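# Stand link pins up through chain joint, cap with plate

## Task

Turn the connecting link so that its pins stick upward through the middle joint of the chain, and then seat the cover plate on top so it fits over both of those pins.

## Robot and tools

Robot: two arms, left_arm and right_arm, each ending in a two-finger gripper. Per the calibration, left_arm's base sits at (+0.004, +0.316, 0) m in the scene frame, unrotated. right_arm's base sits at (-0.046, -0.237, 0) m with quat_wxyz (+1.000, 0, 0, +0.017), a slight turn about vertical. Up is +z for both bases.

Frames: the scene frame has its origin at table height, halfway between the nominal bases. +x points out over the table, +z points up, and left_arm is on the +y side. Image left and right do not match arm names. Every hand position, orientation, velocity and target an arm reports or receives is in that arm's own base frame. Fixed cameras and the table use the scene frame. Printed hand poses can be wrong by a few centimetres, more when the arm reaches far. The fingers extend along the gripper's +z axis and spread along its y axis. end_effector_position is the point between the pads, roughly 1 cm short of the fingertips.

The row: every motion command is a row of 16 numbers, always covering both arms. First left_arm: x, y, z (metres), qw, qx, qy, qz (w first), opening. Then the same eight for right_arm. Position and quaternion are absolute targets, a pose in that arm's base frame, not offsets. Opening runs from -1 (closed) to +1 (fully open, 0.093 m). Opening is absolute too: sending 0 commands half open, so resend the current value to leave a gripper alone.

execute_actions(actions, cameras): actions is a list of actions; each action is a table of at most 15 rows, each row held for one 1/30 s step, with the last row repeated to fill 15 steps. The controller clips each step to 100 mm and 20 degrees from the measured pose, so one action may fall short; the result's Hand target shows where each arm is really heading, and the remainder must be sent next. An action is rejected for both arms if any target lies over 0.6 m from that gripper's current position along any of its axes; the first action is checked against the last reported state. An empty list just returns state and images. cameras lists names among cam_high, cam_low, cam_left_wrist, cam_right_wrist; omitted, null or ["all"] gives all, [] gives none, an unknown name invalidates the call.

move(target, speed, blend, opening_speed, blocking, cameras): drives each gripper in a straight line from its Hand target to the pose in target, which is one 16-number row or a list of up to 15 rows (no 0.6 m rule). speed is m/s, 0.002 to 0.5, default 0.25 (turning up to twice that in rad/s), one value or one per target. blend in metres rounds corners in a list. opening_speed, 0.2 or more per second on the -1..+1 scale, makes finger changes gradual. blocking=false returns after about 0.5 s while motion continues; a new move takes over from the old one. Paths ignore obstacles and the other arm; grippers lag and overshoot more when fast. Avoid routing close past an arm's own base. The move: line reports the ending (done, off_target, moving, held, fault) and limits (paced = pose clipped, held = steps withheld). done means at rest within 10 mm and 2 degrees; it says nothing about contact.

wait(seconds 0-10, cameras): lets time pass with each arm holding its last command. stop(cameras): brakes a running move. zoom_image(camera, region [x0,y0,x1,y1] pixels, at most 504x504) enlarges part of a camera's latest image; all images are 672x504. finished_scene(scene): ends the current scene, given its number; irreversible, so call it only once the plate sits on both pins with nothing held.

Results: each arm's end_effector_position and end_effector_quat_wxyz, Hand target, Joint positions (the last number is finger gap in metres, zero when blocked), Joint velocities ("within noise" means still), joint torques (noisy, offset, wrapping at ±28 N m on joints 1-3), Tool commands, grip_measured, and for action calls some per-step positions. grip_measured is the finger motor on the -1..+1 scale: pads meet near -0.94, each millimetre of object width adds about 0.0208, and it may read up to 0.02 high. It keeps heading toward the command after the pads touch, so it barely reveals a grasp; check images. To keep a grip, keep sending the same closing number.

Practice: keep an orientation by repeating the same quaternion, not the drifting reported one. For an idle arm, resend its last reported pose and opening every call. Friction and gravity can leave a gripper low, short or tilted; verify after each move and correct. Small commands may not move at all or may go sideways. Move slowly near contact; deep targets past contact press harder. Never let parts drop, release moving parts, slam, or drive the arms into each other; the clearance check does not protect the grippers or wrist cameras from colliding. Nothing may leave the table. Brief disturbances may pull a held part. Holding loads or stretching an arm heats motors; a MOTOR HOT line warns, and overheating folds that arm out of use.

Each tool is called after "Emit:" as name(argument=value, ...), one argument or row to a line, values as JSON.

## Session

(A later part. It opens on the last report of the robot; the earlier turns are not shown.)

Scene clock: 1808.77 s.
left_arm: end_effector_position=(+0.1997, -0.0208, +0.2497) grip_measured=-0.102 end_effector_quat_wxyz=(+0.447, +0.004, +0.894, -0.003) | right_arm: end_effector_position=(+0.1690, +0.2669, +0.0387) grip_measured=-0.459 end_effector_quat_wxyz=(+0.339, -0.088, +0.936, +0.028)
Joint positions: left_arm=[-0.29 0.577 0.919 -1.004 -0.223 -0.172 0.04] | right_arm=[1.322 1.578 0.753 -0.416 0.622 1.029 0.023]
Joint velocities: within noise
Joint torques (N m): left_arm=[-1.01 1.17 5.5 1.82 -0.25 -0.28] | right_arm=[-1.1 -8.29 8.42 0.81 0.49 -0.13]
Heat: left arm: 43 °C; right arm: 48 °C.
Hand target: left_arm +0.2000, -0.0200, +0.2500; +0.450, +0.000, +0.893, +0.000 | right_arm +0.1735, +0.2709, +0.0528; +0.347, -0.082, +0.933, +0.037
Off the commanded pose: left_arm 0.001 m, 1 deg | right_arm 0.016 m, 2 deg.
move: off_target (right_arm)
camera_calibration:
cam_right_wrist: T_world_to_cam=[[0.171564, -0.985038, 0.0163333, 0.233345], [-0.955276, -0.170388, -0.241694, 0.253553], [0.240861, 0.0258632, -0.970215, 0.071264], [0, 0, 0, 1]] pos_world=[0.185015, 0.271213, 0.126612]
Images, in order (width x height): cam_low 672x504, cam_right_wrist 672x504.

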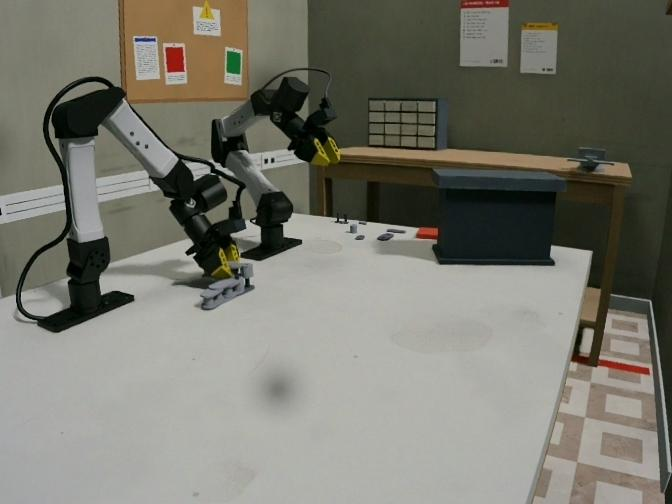

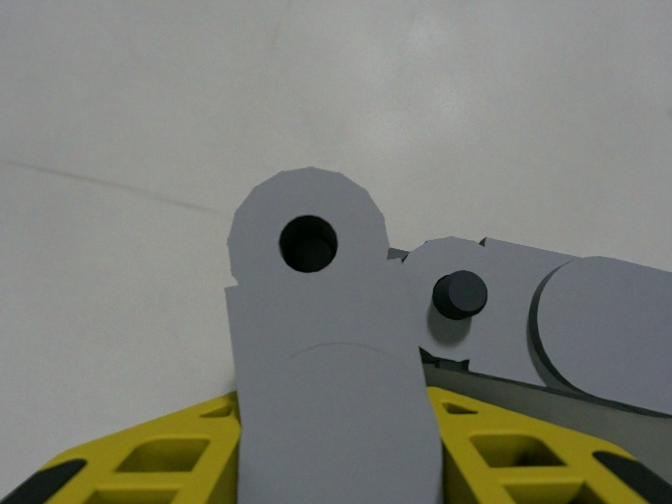

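Emit:
move(
  target=[
    [0.2, -0.02, 0.25, 0.45, 0, 0.893, 0, -0.1, 0.1725, 0.2715, 0.0560, 0.347, -0.076, 0.934, 0.034, -0.9],
    [0.2, -0.02, 0.25, 0.45, 0, 0.893, 0, -0.1, 0.1725, 0.2745, 0.0560, 0.349, -0.0247, 0.9365, 0.0156, -0.9],
  ],
  speed=0.03,
  cameras=["cam_right_wrist","cam_low"],
)

Emit:
zoom_image(
  camera="cam_low",
  region=[180, 220, 280, 320],
)

Scene clock: 1816.87 s.
left_arm: end_effector_position=(+0.1997, -0.0208, +0.2497) grip_measured=-0.102 end_effector_quat_wxyz=(+0.447, +0.004, +0.894, -0.003) | right_arm: end_effector_position=(+0.1669, +0.2685, +0.0448) grip_measured=-0.459 end_effector_quat_wxyz=(+0.328, -0.032, +0.944, +0.014)
Joint positions: left_arm=[-0.29 0.577 0.919 -1.004 -0.223 -0.172 0.04] | right_arm=[1.334 1.622 0.849 -0.56 0.631 1.19 0.023]
Joint velocities: within noise
Joint torques (N m): left_arm=[-1.02 1.17 5.49 1.82 -0.25 -0.28] | right_arm=[0.18 -5.91 9.1 0.69 0.88 0.05]
Heat: left arm: 43 °C; right arm: 48 °C.
Hand target: left_arm +0.2000, -0.0200, +0.2500; +0.450, +0.000, +0.893, +0.000 | right_arm +0.1722, +0.2744, +0.0560; +0.349, -0.025, +0.937, +0.016
Off the commanded pose: left_arm 0.001 m, 1 deg | right_arm 0.014 m, 3 deg.
move: off_target (right_arm)
camera_calibration:
cam_right_wrist: T_world_to_cam=[[0.0572651, -0.998351, 0.00410299, 0.258365], [-0.974505, -0.0567894, -0.21706, 0.224861], [0.216935, 0.00843157, -0.97615, 0.0866734], [0, 0, 0, 1]] pos_world=[0.18553, 0.269977, 0.132354]
Images, in order (width x height): cam_low 672x504, cam_right_wrist 672x504.

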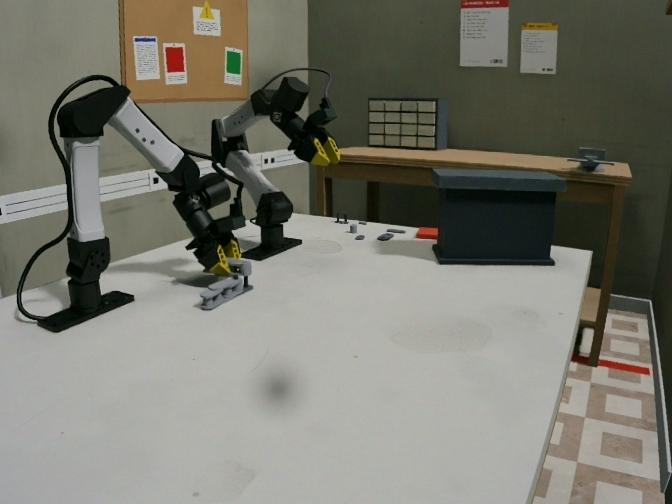

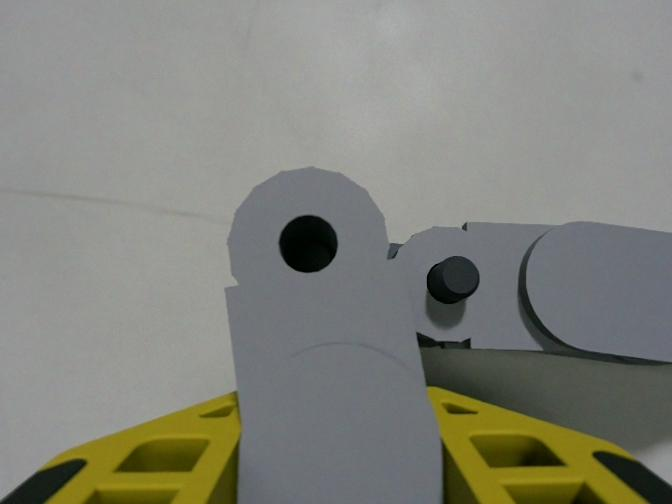

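Scaled by 5.040 from the camera's 672x504 image, which has a finer 960x720 frame.

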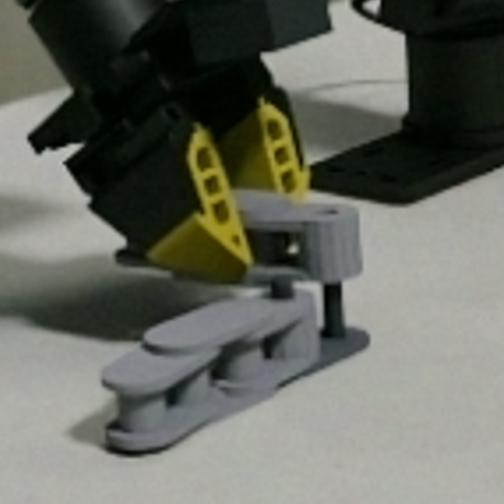

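Emit:
move(
  target=[
    [0.2, -0.02, 0.25, 0.45, 0, 0.893, 0, -0.1, 0.1715, 0.2800, 0.0550, 0.350, 0.0495, 0.936, -0.009, -0.9],
  ],
  speed=0.04,
  cameras=["cam_right_wrist","cam_low"],
)

Emit:
zoom_image(
  camera="cam_low",
  region=[180, 220, 280, 320],
)

Emit:
zoom_image(
  camera="cam_right_wrist",
  region=[257, 195, 357, 295],
)

Scene clock: 1827.37 s.
left_arm: end_effector_position=(+0.1997, -0.0208, +0.2497) grip_measured=-0.102 end_effector_quat_wxyz=(+0.447, +0.004, +0.894, -0.003) | right_arm: end_effector_position=(+0.1665, +0.2740, +0.0445) grip_measured=-0.459 end_effector_quat_wxyz=(+0.329, +0.046, +0.943, -0.012)
Joint positions: left_arm=[-0.29 0.577 0.919 -1.004 -0.223 -0.172 0.04] | right_arm=[1.354 1.732 0.978 -0.713 0.664 1.416 0.023]
Joint velocities: within noise
Joint torques (N m): left_arm=[-1.01 1.18 5.52 1.82 -0.25 -0.28] | right_arm=[0.2 -6.68 8.77 0.38 0.92 0.06]
Heat: left arm: 43 °C; right arm: 48 °C.
Hand target: left_arm +0.2000, -0.0200, +0.2500; +0.450, +0.000, +0.893, +0.000 | right_arm +0.1713, +0.2798, +0.0550; +0.350, +0.049, +0.936, -0.008
Off the commanded pose: left_arm 0.001 m, 1 deg | right_arm 0.013 m, 3 deg.
move: off_target (right_arm)
camera_calibration:
cam_right_wrist: T_world_to_cam=[[-0.106204, -0.994343, 0.00133214, 0.290157], [-0.970205, 0.103332, -0.219147, 0.180252], [0.21777, -0.0245668, -0.975691, 0.0952205], [0, 0, 0, 1]] pos_world=[0.184962, 0.27223, 0.132021]
Images, in order (width x height): cam_low 672x504, cam_right_wrist 672x504.

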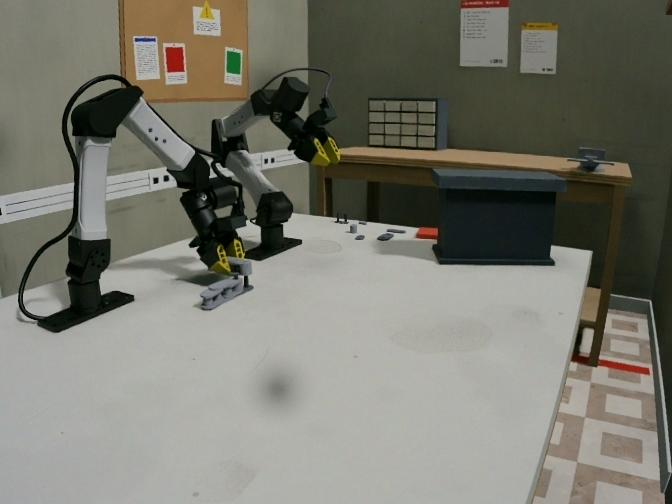

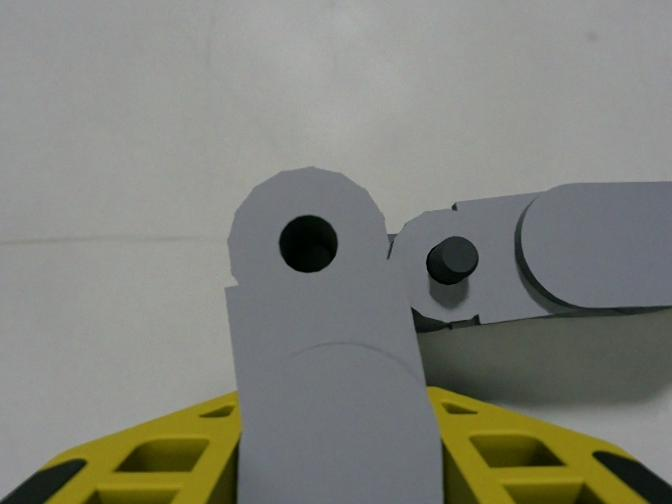

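Scaled by 5.040 from the camera's 672x504 image, which has a finer 960x720 frame.

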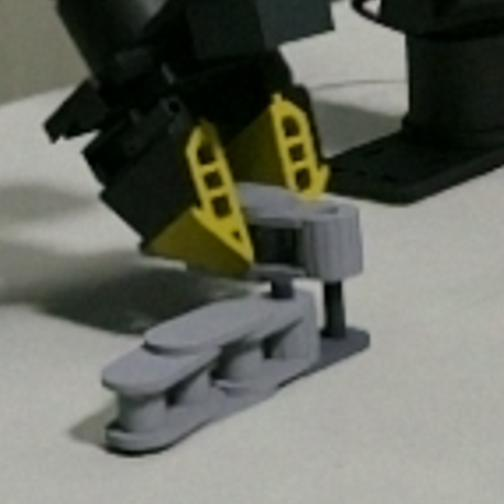

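Scaled by 5.040 from the camera's 672x504 image, which has a finer 960x720 frame.

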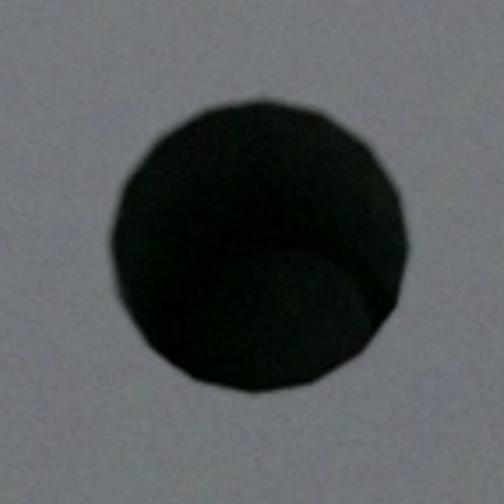

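Emit:
move(
  target=[
    [0.2, -0.02, 0.25, 0.45, 0, 0.893, 0, -0.1, 0.1712, 0.2797, 0.0440, 0.350, 0.0495, 0.936, -0.009, -0.9],
  ],
  speed=0.04,
  cameras=["cam_right_wrist","cam_low"],
)

Emit:
move(
  target=[
    [0.2, -0.02, 0.25, 0.45, 0, 0.893, 0, -0.1, 0.1712, 0.2797, 0.0370, 0.350, 0.0495, 0.936, -0.009, -0.9],
  ],
  speed=0.03,
  cameras=["cam_right_wrist","cam_low"],
)

Emit:
zoom_image(
  camera="cam_low",
  region=[180, 220, 280, 320],
)

Emit:
zoom_image(
  camera="cam_right_wrist",
  region=[257, 195, 357, 295],
)

Scene clock: 1842.83 s.
left_arm: end_effector_position=(+0.1997, -0.0208, +0.2497) grip_measured=-0.102 end_effector_quat_wxyz=(+0.447, +0.004, +0.894, -0.003) | right_arm: end_effector_position=(+0.1668, +0.2744, +0.0396) grip_measured=-0.459 end_effector_quat_wxyz=(+0.330, +0.046, +0.943, -0.017)
Joint positions: left_arm=[-0.29 0.577 0.919 -1.004 -0.223 -0.172 0.04] | right_arm=[1.355 1.752 0.978 -0.705 0.668 1.42 0.023]
Joint velocities: within noise
Joint torques (N m): left_arm=[-1.01 1.16 5.49 1.82 -0.25 -0.28] | right_arm=[0.16 -6.38 6.43 0.72 0.85 0]
Heat: left arm: 43 °C; right arm: 49 °C.
Hand target: left_arm +0.2000, -0.0200, +0.2500; +0.450, +0.000, +0.893, +0.000 | right_arm +0.1709, +0.2797, +0.0442; +0.349, +0.050, +0.936, -0.009
Off the commanded pose: left_arm 0.001 m, 1 deg | right_arm 0.008 m, 3 deg.
move: off_target (right_arm)
camera_calibration:
cam_right_wrist: T_world_to_cam=[[-0.108414, -0.994048, 0.010746, 0.290443], [-0.969651, 0.103358, -0.221572, 0.179374], [0.219143, -0.0344414, -0.975085, 0.0928752], [0, 0, 0, 1]] pos_world=[0.185066, 0.273373, 0.127184]
Images, in order (width x height): cam_low 672x504, cam_right_wrist 672x504.

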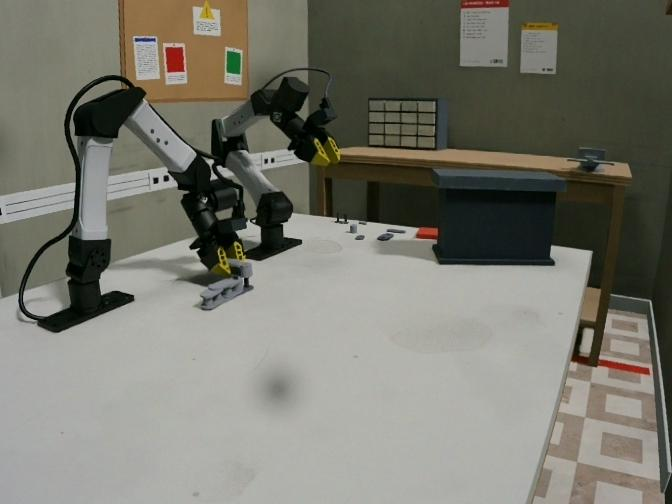

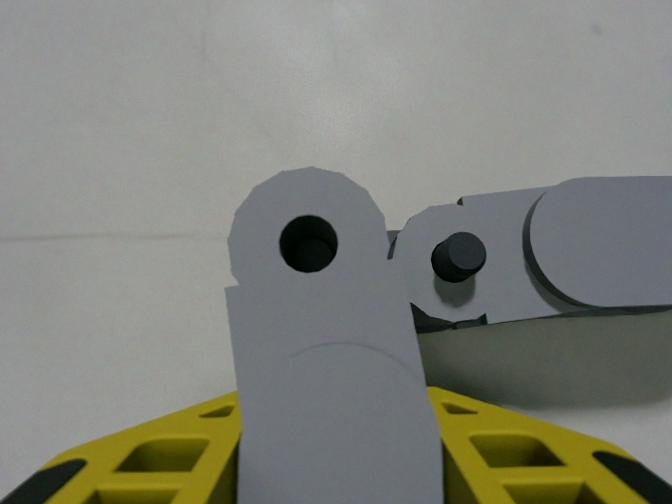

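Scene clock: 1843.57 s.
left_arm: end_effector_position=(+0.1997, -0.0208, +0.2497) grip_measured=-0.102 end_effector_quat_wxyz=(+0.447, +0.004, +0.894, -0.003) | right_arm: end_effector_position=(+0.1691, +0.2752, +0.0388) grip_measured=-0.459 end_effector_quat_wxyz=(+0.337, +0.048, +0.940, -0.017)
Joint positions: left_arm=[-0.29 0.577 0.919 -1.004 -0.223 -0.172 0.04] | right_arm=[1.355 1.761 0.978 -0.695 0.684 1.425 0.023]
Joint velocities: within noise
Joint torques (N m): left_arm=[-0.99 1.17 5.49 1.81 -0.25 -0.29] | right_arm=[0.23 -6.01 5.16 0.93 0.74 0.02]
Heat: left arm: 43 °C; right arm: 49 °C.
Hand target: left_arm +0.2000, -0.0200, +0.2500; +0.450, +0.000, +0.893, +0.000 | right_arm +0.1710, +0.2796, +0.0372; +0.349, +0.050, +0.936, -0.009
Off the commanded pose: left_arm 0.001 m, 1 deg | right_arm 0.005 m, 2 deg.
move: done
camera_calibration:
cam_right_wrist: T_world_to_cam=[[-0.113575, -0.993494, 0.0083851, 0.292352], [-0.965421, 0.108364, -0.237107, 0.179881], [0.234656, -0.0350246, -0.971447, 0.0889796], [0, 0, 0, 1]] pos_world=[0.185985, 0.274073, 0.126639]
Images, in order (width x height): cam_low 672x504, cam_right_wrist 672x504.

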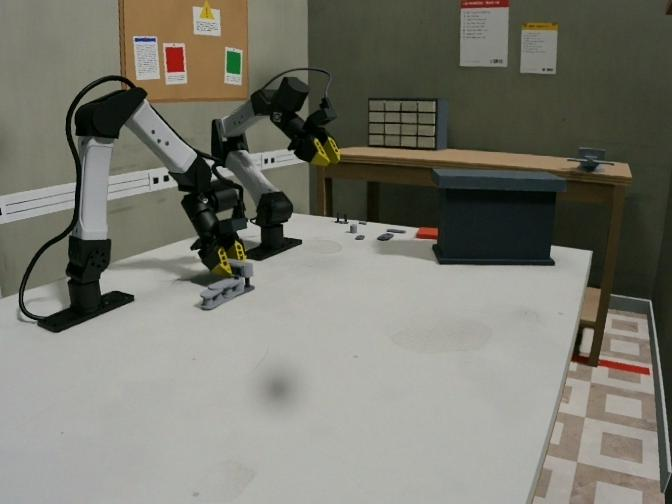

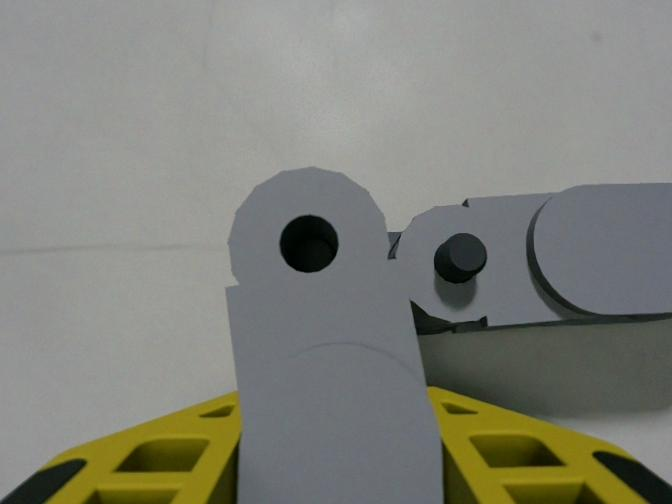

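Scaled by 5.040 from the camera's 672x504 image, which has a finer 960x720 frame.

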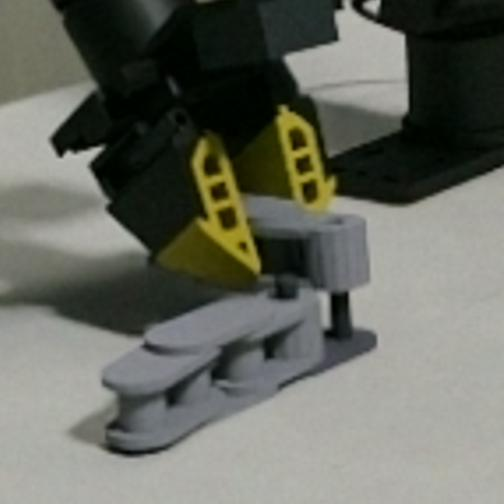

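Scaled by 5.040 from the camera's 672x504 image, which has a finer 960x720 frame.

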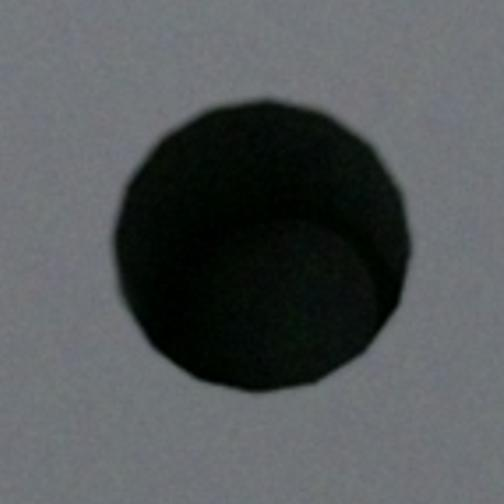

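Emit:
zoom_image(
  camera="cam_right_wrist",
  region=[340, 180, 520, 420],
)

Emit:
zoom_image(
  camera="cam_low",
  region=[200, 245, 270, 315],
)

Scaled by 2.100 from the camera's 672x504 image, which has a finer 960x720 frame.

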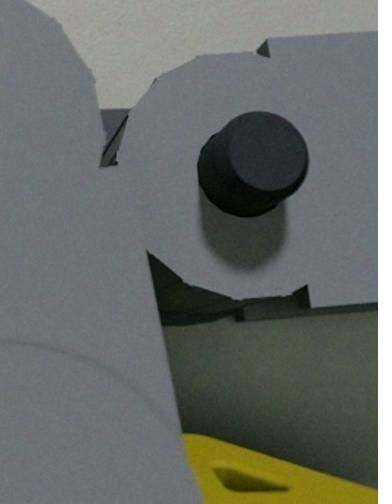

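Scaled by 7.200 from the camera's 672x504 image, which has a finer 960x720 frame.

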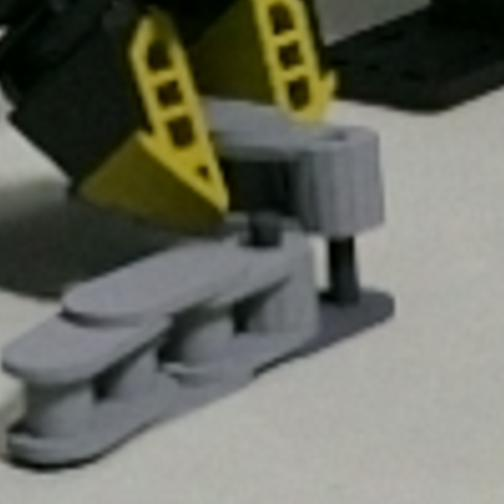

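Emit:
move(
  target=[
    [0.2, -0.02, 0.25, 0.45, 0, 0.893, 0, -0.1, 0.1700, 0.2792, 0.0320, 0.340, 0.0495, 0.939, -0.006, -0.9],
  ],
  speed=0.03,
  cameras=["cam_right_wrist","cam_low"],
)

Emit:
zoom_image(
  camera="cam_low",
  region=[200, 245, 270, 315],
)

Emit:
zoom_image(
  camera="cam_right_wrist",
  region=[257, 195, 357, 295],
)

Scene clock: 1953.03 s.
left_arm: end_effector_position=(+0.1997, -0.0208, +0.2497) grip_measured=-0.102 end_effector_quat_wxyz=(+0.447, +0.004, +0.894, -0.003) | right_arm: end_effector_position=(+0.1703, +0.2754, +0.0378) grip_measured=-0.459 end_effector_quat_wxyz=(+0.342, +0.050, +0.938, -0.014)
Joint positions: left_arm=[-0.29 0.577 0.919 -1.004 -0.223 -0.172 0.04] | right_arm=[1.355 1.761 0.969 -0.677 0.692 1.425 0.023]
Joint velocities: within noise
Joint torques (N m): left_arm=[-1.02 1.18 5.49 1.82 -0.25 -0.28] | right_arm=[-0.16 -5.96 4.71 0.95 0.4 -0.07]
Heat: left arm: 44 °C; right arm: 45 °C.
Hand target: left_arm +0.2000, -0.0200, +0.2500; +0.450, +0.000, +0.893, +0.000 | right_arm +0.1699, +0.2791, +0.0323; +0.340, +0.050, +0.939, -0.006
Off the commanded pose: left_arm 0.001 m, 1 deg | right_arm 0.007 m, 1 deg.
move: done
camera_calibration:
cam_right_wrist: T_world_to_cam=[[-0.114722, -0.993397, 0.000633888, 0.293124], [-0.962889, 0.111041, -0.245997, 0.17993], [0.244302, -0.0288315, -0.96927, 0.0843977], [0, 0, 0, 1]] pos_world=[0.186261, 0.273642, 0.125881]
Images, in order (width x height): cam_low 672x504, cam_right_wrist 672x504.

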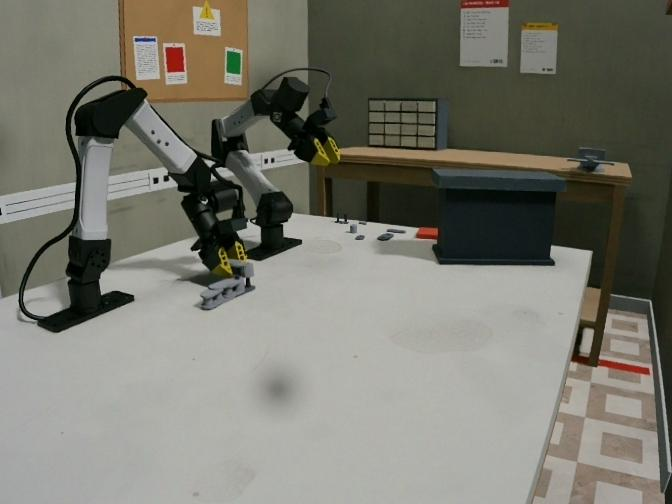

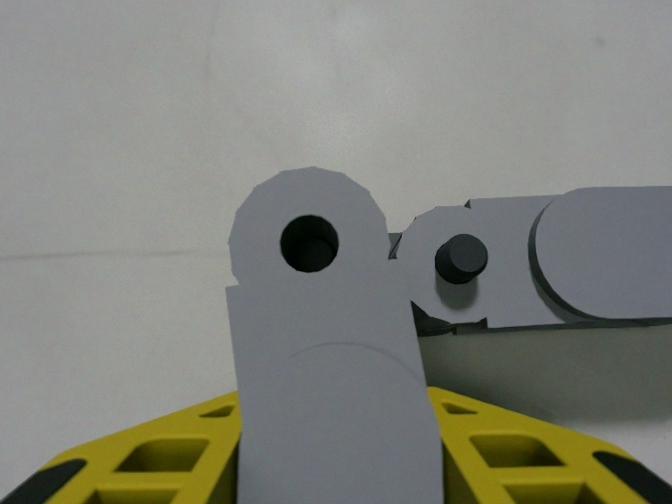

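Scaled by 7.200 from the camera's 672x504 image, which has a finer 960x720 frame.

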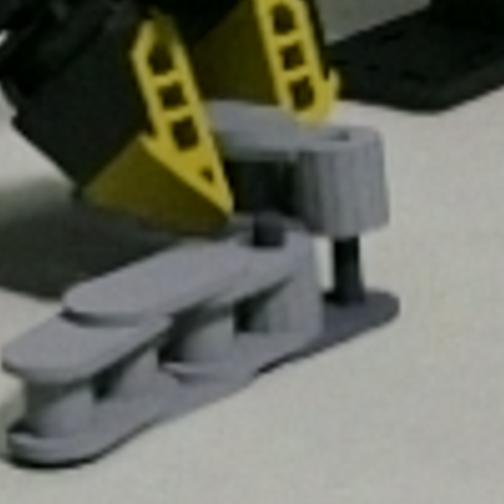

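Scaled by 5.040 from the camera's 672x504 image, which has a finer 960x720 frame.

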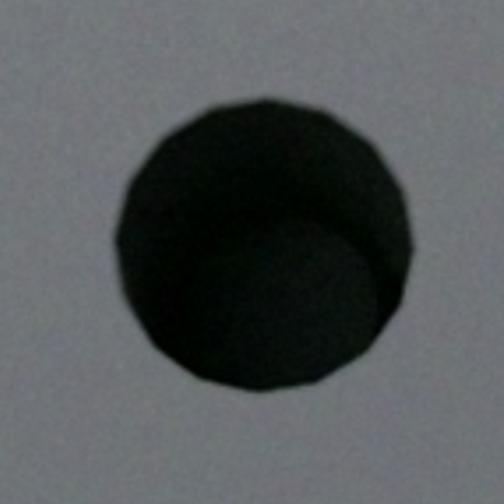

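Emit:
move(
  target=[
    [0.2, -0.02, 0.25, 0.45, 0, 0.893, 0, -0.1, 0.1735, 0.2800, 0.0480, 0.318, 0.0495, 0.9465, -0.007, -0.9],
  ],
  speed=0.03,
  cameras=["cam_right_wrist","cam_low"],
)

Emit:
zoom_image(
  camera="cam_low",
  region=[200, 245, 270, 315],
)

Emit:
zoom_image(
  camera="cam_right_wrist",
  region=[257, 195, 357, 295],
)

Scene clock: 1997.20 s.
left_arm: end_effector_position=(+0.1997, -0.0208, +0.2497) grip_measured=-0.102 end_effector_quat_wxyz=(+0.447, +0.004, +0.894, -0.003) | right_arm: end_effector_position=(+0.1713, +0.2756, +0.0385) grip_measured=-0.459 end_effector_quat_wxyz=(+0.322, +0.046, +0.945, -0.018)
Joint positions: left_arm=[-0.29 0.577 0.919 -1.004 -0.223 -0.172 0.04] | right_arm=[1.335 1.759 0.99 -0.701 0.651 1.399 0.023]
Joint velocities: within noise
Joint torques (N m): left_arm=[-1.01 1.17 5.5 1.82 -0.25 -0.28] | right_arm=[-1.24 -9.26 7.57 0.4 0.34 -0.16]
Heat: left arm: 45 °C; right arm: 45 °C.
Hand target: left_arm +0.2000, -0.0200, +0.2500; +0.450, +0.000, +0.893, +0.000 | right_arm +0.1735, +0.2798, +0.0479; +0.318, +0.049, +0.947, -0.007
Off the commanded pose: left_arm 0.001 m, 1 deg | right_arm 0.011 m, 1 deg.
move: off_target (right_arm)
camera_calibration:
cam_right_wrist: T_world_to_cam=[[-0.110429, -0.993784, 0.0140859, 0.292258], [-0.972733, 0.10516, -0.206719, 0.182834], [0.203953, -0.0365295, -0.978299, 0.0941919], [0, 0, 0, 1]] pos_world=[0.190911, 0.274656, 0.125826]
Images, in order (width x height): cam_low 672x504, cam_right_wrist 672x504.

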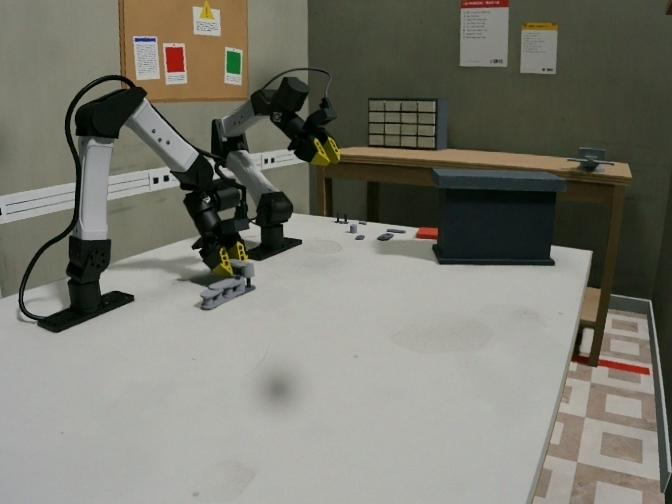

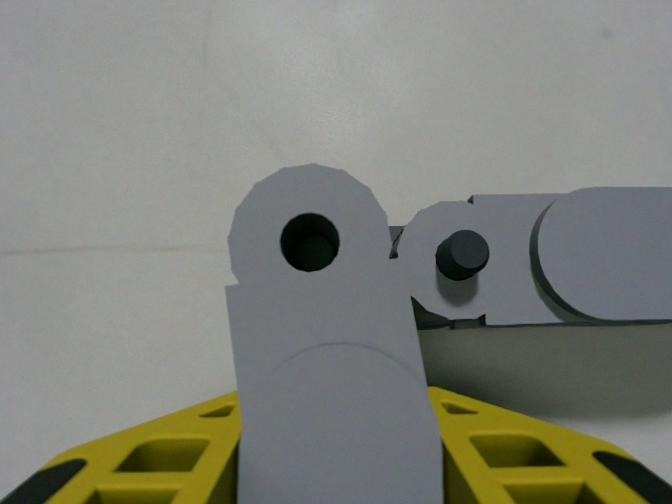

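Scaled by 7.200 from the camera's 672x504 image, which has a finer 960x720 frame.

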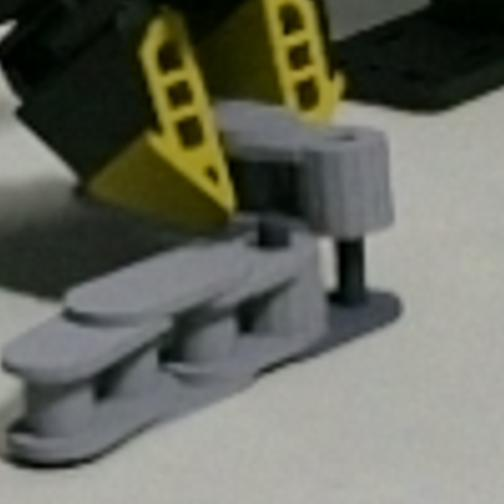

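Scaled by 5.040 from the camera's 672x504 image, which has a finer 960x720 frame.

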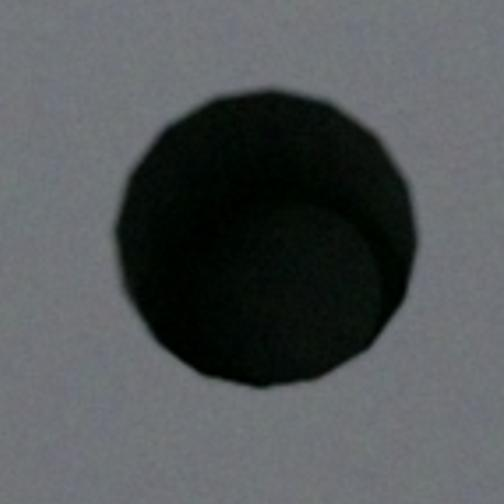

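Emit:
move(
  target=[
    [0.2, -0.02, 0.25, 0.45, 0, 0.893, 0, -0.1, 0.1720, 0.2795, 0.0300, 0.310, 0.0495, 0.9495, -0.007, -0.9],
  ],
  speed=0.03,
  cameras=["cam_right_wrist","cam_low"],
)

Emit:
zoom_image(
  camera="cam_low",
  region=[200, 245, 270, 315],
)

Emit:
zoom_image(
  camera="cam_right_wrist",
  region=[257, 195, 357, 295],
)

Scene clock: 2021.00 s.
left_arm: end_effector_position=(+0.1997, -0.0208, +0.2497) grip_measured=-0.102 end_effector_quat_wxyz=(+0.447, +0.004, +0.894, -0.003) | right_arm: end_effector_position=(+0.1714, +0.2761, +0.0378) grip_measured=-0.459 end_effector_quat_wxyz=(+0.321, +0.047, +0.946, -0.016)
Joint positions: left_arm=[-0.29 0.577 0.919 -1.004 -0.223 -0.172 0.04] | right_arm=[1.333 1.759 0.988 -0.695 0.648 1.398 0.023]
Joint velocities: within noise
Joint torques (N m): left_arm=[-1.01 1.17 5.49 1.81 -0.25 -0.28] | right_arm=[-1.51 -6.02 4.64 0.98 0.12 -0.12]
Heat: left arm: 45 °C; right arm: 47 °C.
Hand target: left_arm +0.2000, -0.0200, +0.2500; +0.450, +0.000, +0.893, +0.000 | right_arm +0.1719, +0.2793, +0.0303; +0.310, +0.050, +0.949, -0.007
Off the commanded pose: left_arm 0.001 m, 1 deg | right_arm 0.009 m, 2 deg.
move: done
camera_calibration:
cam_right_wrist: T_world_to_cam=[[-0.110968, -0.993774, 0.00996002, 0.293014], [-0.973162, 0.106623, -0.203932, 0.182332], [0.2016, -0.0323226, -0.978934, 0.0927903], [0, 0, 0, 1]] pos_world=[0.191247, 0.274748, 0.125101]
Images, in order (width x height): cam_low 672x504, cam_right_wrist 672x504.

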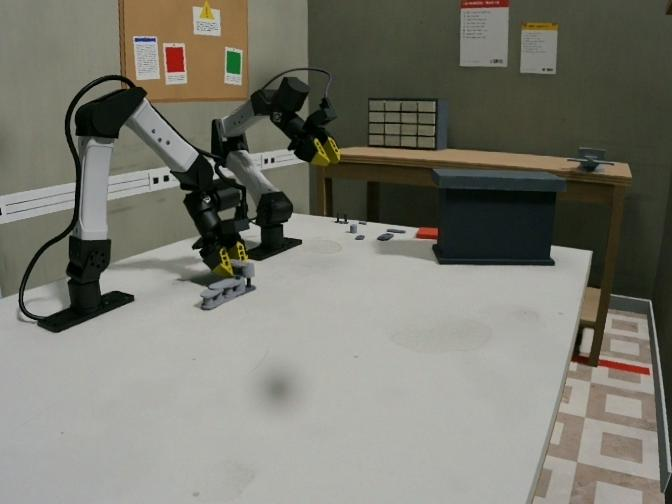

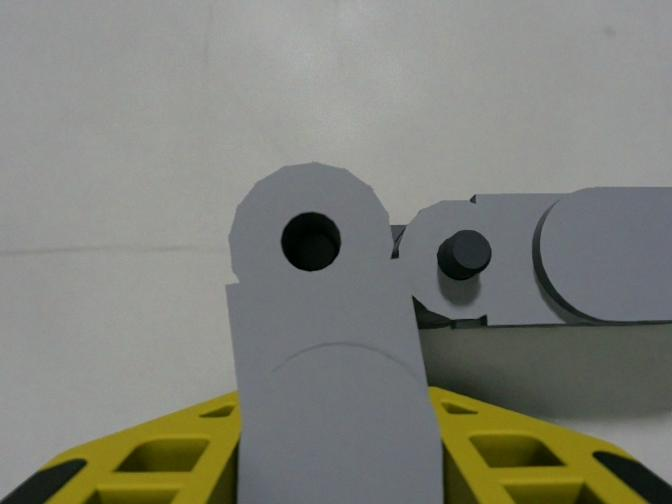

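Scaled by 7.200 from the camera's 672x504 image, which has a finer 960x720 frame.

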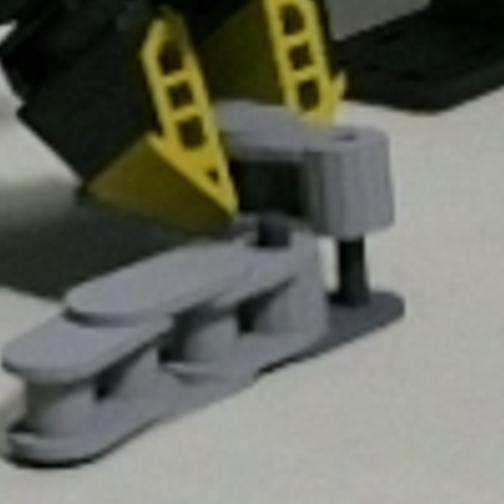

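Scaled by 5.040 from the camera's 672x504 image, which has a finer 960x720 frame.

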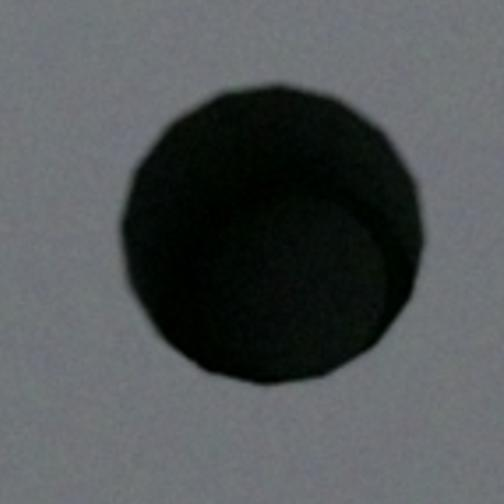

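Emit:
move(
  target=[
    [0.2, -0.02, 0.25, 0.45, 0, 0.893, 0, -0.1, 0.1714, 0.2770, 0.0400, 0.325, 0.0480, 0.9444, -0.010, -0.9],
    [0.2, -0.02, 0.25, 0.45, 0, 0.893, 0, -0.1, 0.1714, 0.2770, 0.0410, 0.325, 0.0480, 0.9444, -0.010, -0.2],
  ],
  speed=0.03,
  opening_speed=0.6,
  cameras=["cam_right_wrist","cam_low"],
)

Emit:
zoom_image(
  camera="cam_low",
  region=[200, 245, 270, 315],
)

Scene clock: 2060.90 s.
left_arm: end_effector_position=(+0.1997, -0.0208, +0.2497) grip_measured=-0.102 end_effector_quat_wxyz=(+0.447, +0.004, +0.894, -0.003) | right_arm: end_effector_position=(+0.1715, +0.2760, +0.0380) grip_measured=-0.201 end_effector_quat_wxyz=(+0.322, +0.047, +0.946, -0.017)
Joint positions: left_arm=[-0.29 0.577 0.919 -1.004 -0.223 -0.172 0.04] | right_arm=[1.333 1.759 0.988 -0.695 0.649 1.398 0.036]
Joint velocities: within noise
Joint torques (N m): left_arm=[-1.01 1.18 5.49 1.82 -0.25 -0.28] | right_arm=[-0.17 -8.36 5.42 0.61 0.55 -0.02]
Heat: left arm: 45 °C; right arm: 44 °C.
Hand target: left_arm +0.2000, -0.0200, +0.2500; +0.450, +0.000, +0.893, +0.000 | right_arm +0.1714, +0.2770, +0.0410; +0.325, +0.048, +0.944, -0.010
Off the commanded pose: left_arm 0.001 m, 1 deg | right_arm 0.003 m, 1 deg.
move: done
camera_calibration:
cam_right_wrist: T_world_to_cam=[[-0.111097, -0.993758, 0.0101033, 0.292994], [-0.972923, 0.106684, -0.205037, 0.182487], [0.202679, -0.0326089, -0.978702, 0.0927577], [0, 0, 0, 1]] pos_world=[0.191297, 0.274721, 0.125239]
Images, in order (width x height): cam_low 672x504, cam_right_wrist 672x504.

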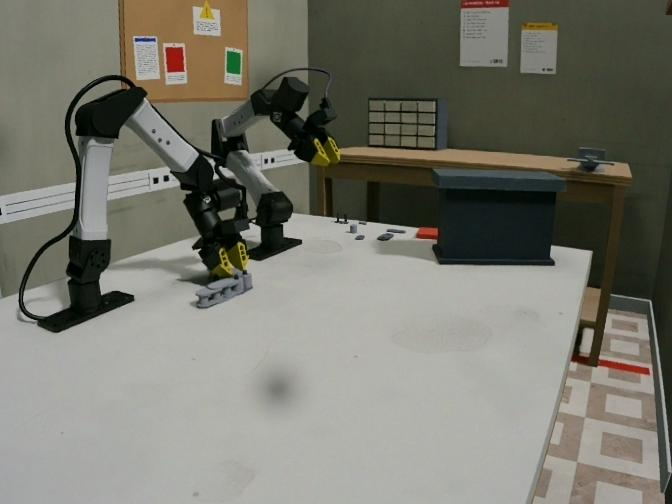

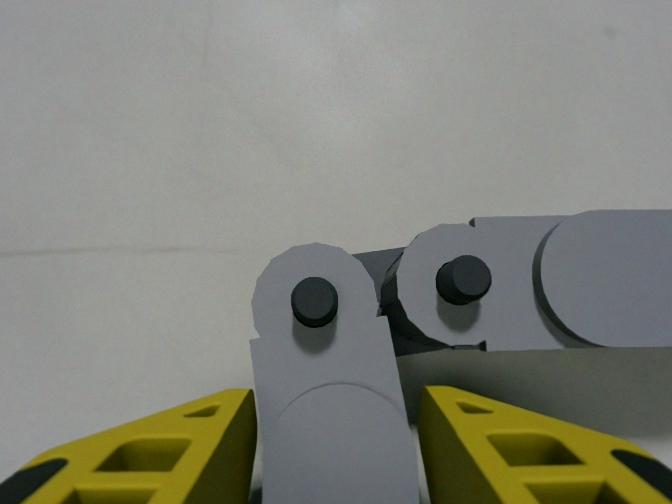

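Scaled by 7.200 from the camera's 672x504 image, which has a finer 960x720 frame.

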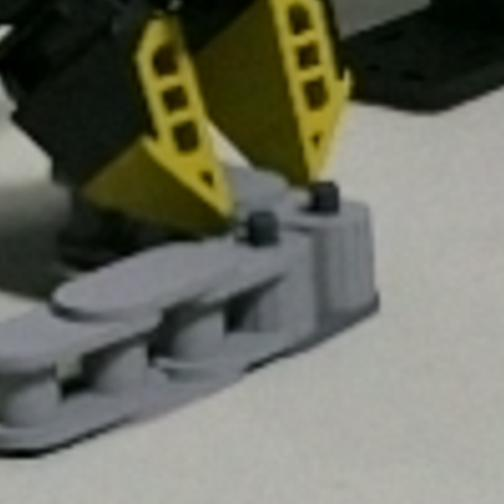

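Emit:
move(
  target=[
    [0.2, -0.02, 0.25, 0.45, 0, 0.893, 0, -0.1, 0.1680, 0.2790, 0.0620, 0.330, 0.0480, 0.943, -0.010, -0.2],
    [0.2, -0.02, 0.25, 0.45, 0, 0.893, 0, -0.1, 0.1500, 0.2700, 0.1300, 0.335, 0.0480, 0.941, -0.010, -0.2],
    [0.2, -0.02, 0.25, 0.45, 0, 0.893, 0, -0.1, 0.20, 0.02, 0.26, 0.5, 0, 0.866, 0, -0.2],
  ],
  speed=[0.05, 0.12, 0.25],
  blend=[0.005, 0.03, 0],
)

Emit:
zoom_image(
  camera="cam_low",
  region=[170, 225, 270, 325],
)

Emit:
zoom_image(
  camera="cam_high",
  region=[280, 340, 400, 440],
)

Emit:
zoom_image(
  camera="cam_high",
  region=[0, 350, 120, 504],
)

Scene clock: 2075.40 s.
left_arm: end_effector_position=(+0.1997, -0.0208, +0.2497) grip_measured=-0.102 end_effector_quat_wxyz=(+0.447, +0.004, +0.894, -0.003) | right_arm: end_effector_position=(+0.1993, +0.0195, +0.2605) grip_measured=-0.201 end_effector_quat_wxyz=(+0.497, +0.002, +0.868, -0.003)
Joint positions: left_arm=[-0.29 0.577 0.919 -1.004 -0.223 -0.172 0.04] | right_arm=[0.364 0.501 0.872 -0.932 0.318 0.191 0.036]
Joint velocities: within noise
Joint torques (N m): left_arm=[-1.01 1.17 5.48 1.82 -0.25 -0.28] | right_arm=[-0.96 1.55 5.82 2.2 0.01 -0.06]
Heat: left arm: 45 °C; right arm: 44 °C.
Hand target: left_arm +0.2000, -0.0200, +0.2500; +0.450, +0.000, +0.893, +0.000 | right_arm +0.2000, +0.0200, +0.2600; +0.500, +0.000, +0.866, +0.000
Off the commanded pose: left_arm 0.001 m, 1 deg | right_arm 0.001 m, 1 deg.
move: done
camera_calibration:
cam_left_wrist: T_world_to_cam=[[-0.00825058, -0.999801, 0.0181435, -0.022478], [-0.871697, -0.0016994, -0.490042, 0.336209], [0.489975, -0.0198588, -0.87151, 0.200719], [0, 0, 0, 1]] pos_world=[0.194539, -0.0179162, 0.340093]
cam_right_wrist: T_world_to_cam=[[-0.0197399, -0.99978, 0.00713647, 0.0215544], [-0.830192, 0.0124132, -0.557339, 0.347643], [0.557127, -0.0169264, -0.830255, 0.186955], [0, 0, 0, 1]] pos_world=[0.184878, 0.0203988, 0.348822]

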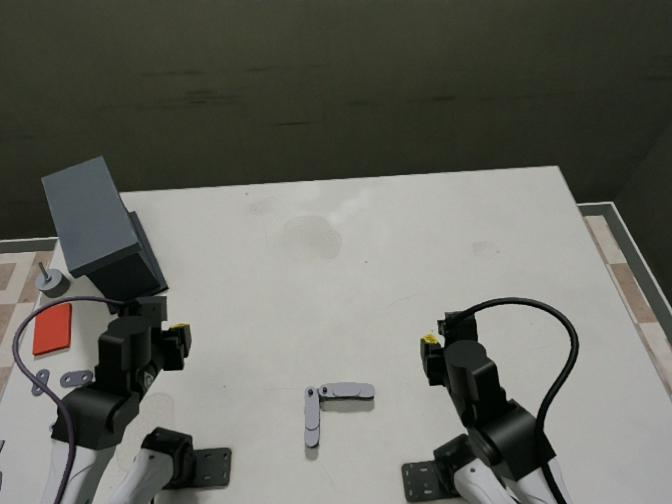

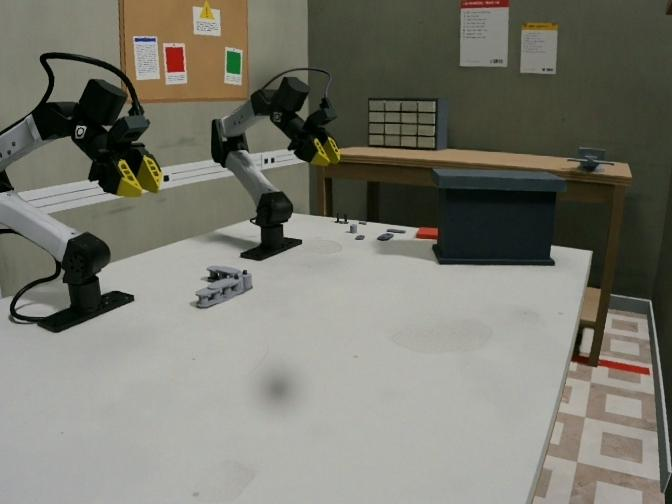

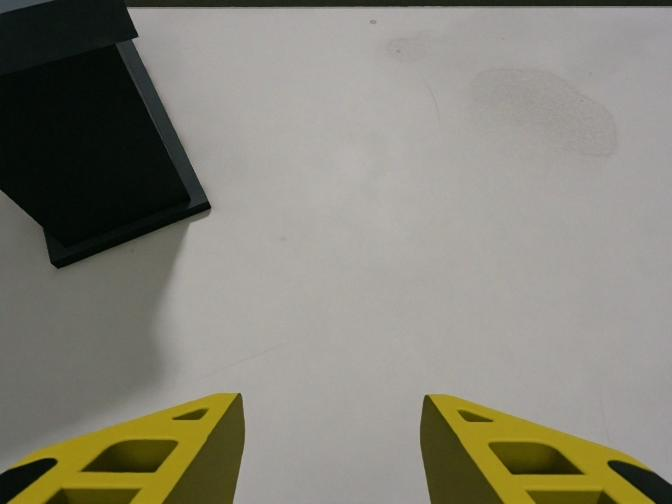

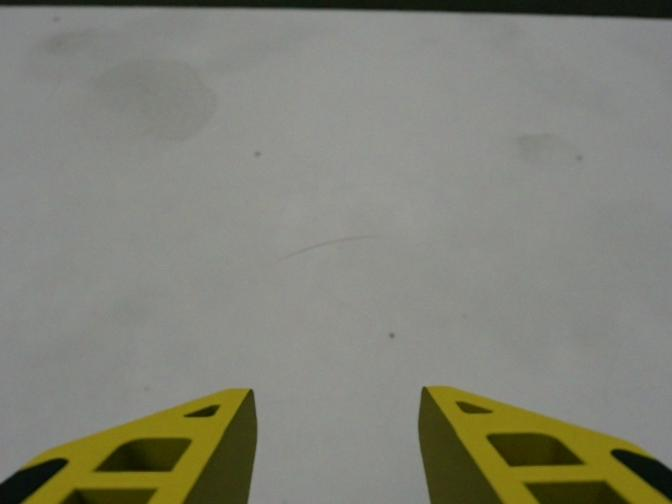

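Scaled by 5.040 from the camera's 672x504 image, which has a finer 960x720 frame.

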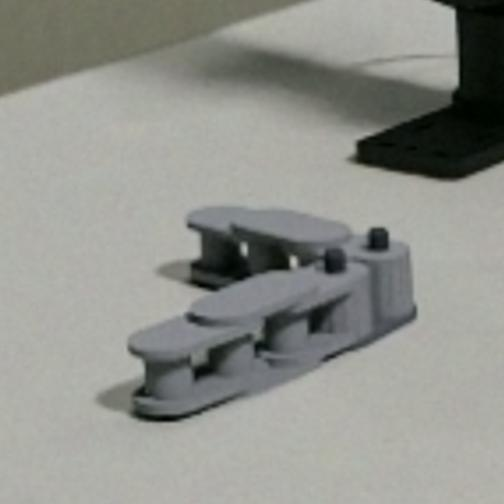

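Scaled by 4.200 from the camera's 672x504 image, which has a finer 960x720 frame.

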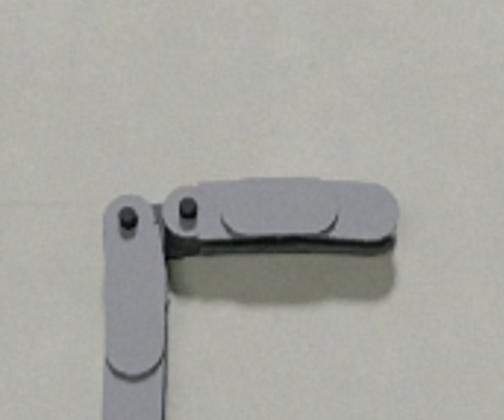

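Scaled by 3.273 from the camera's 672x504 image, which has a finer 960x720 frame.

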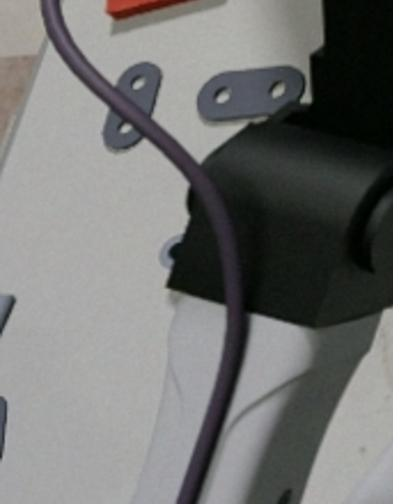

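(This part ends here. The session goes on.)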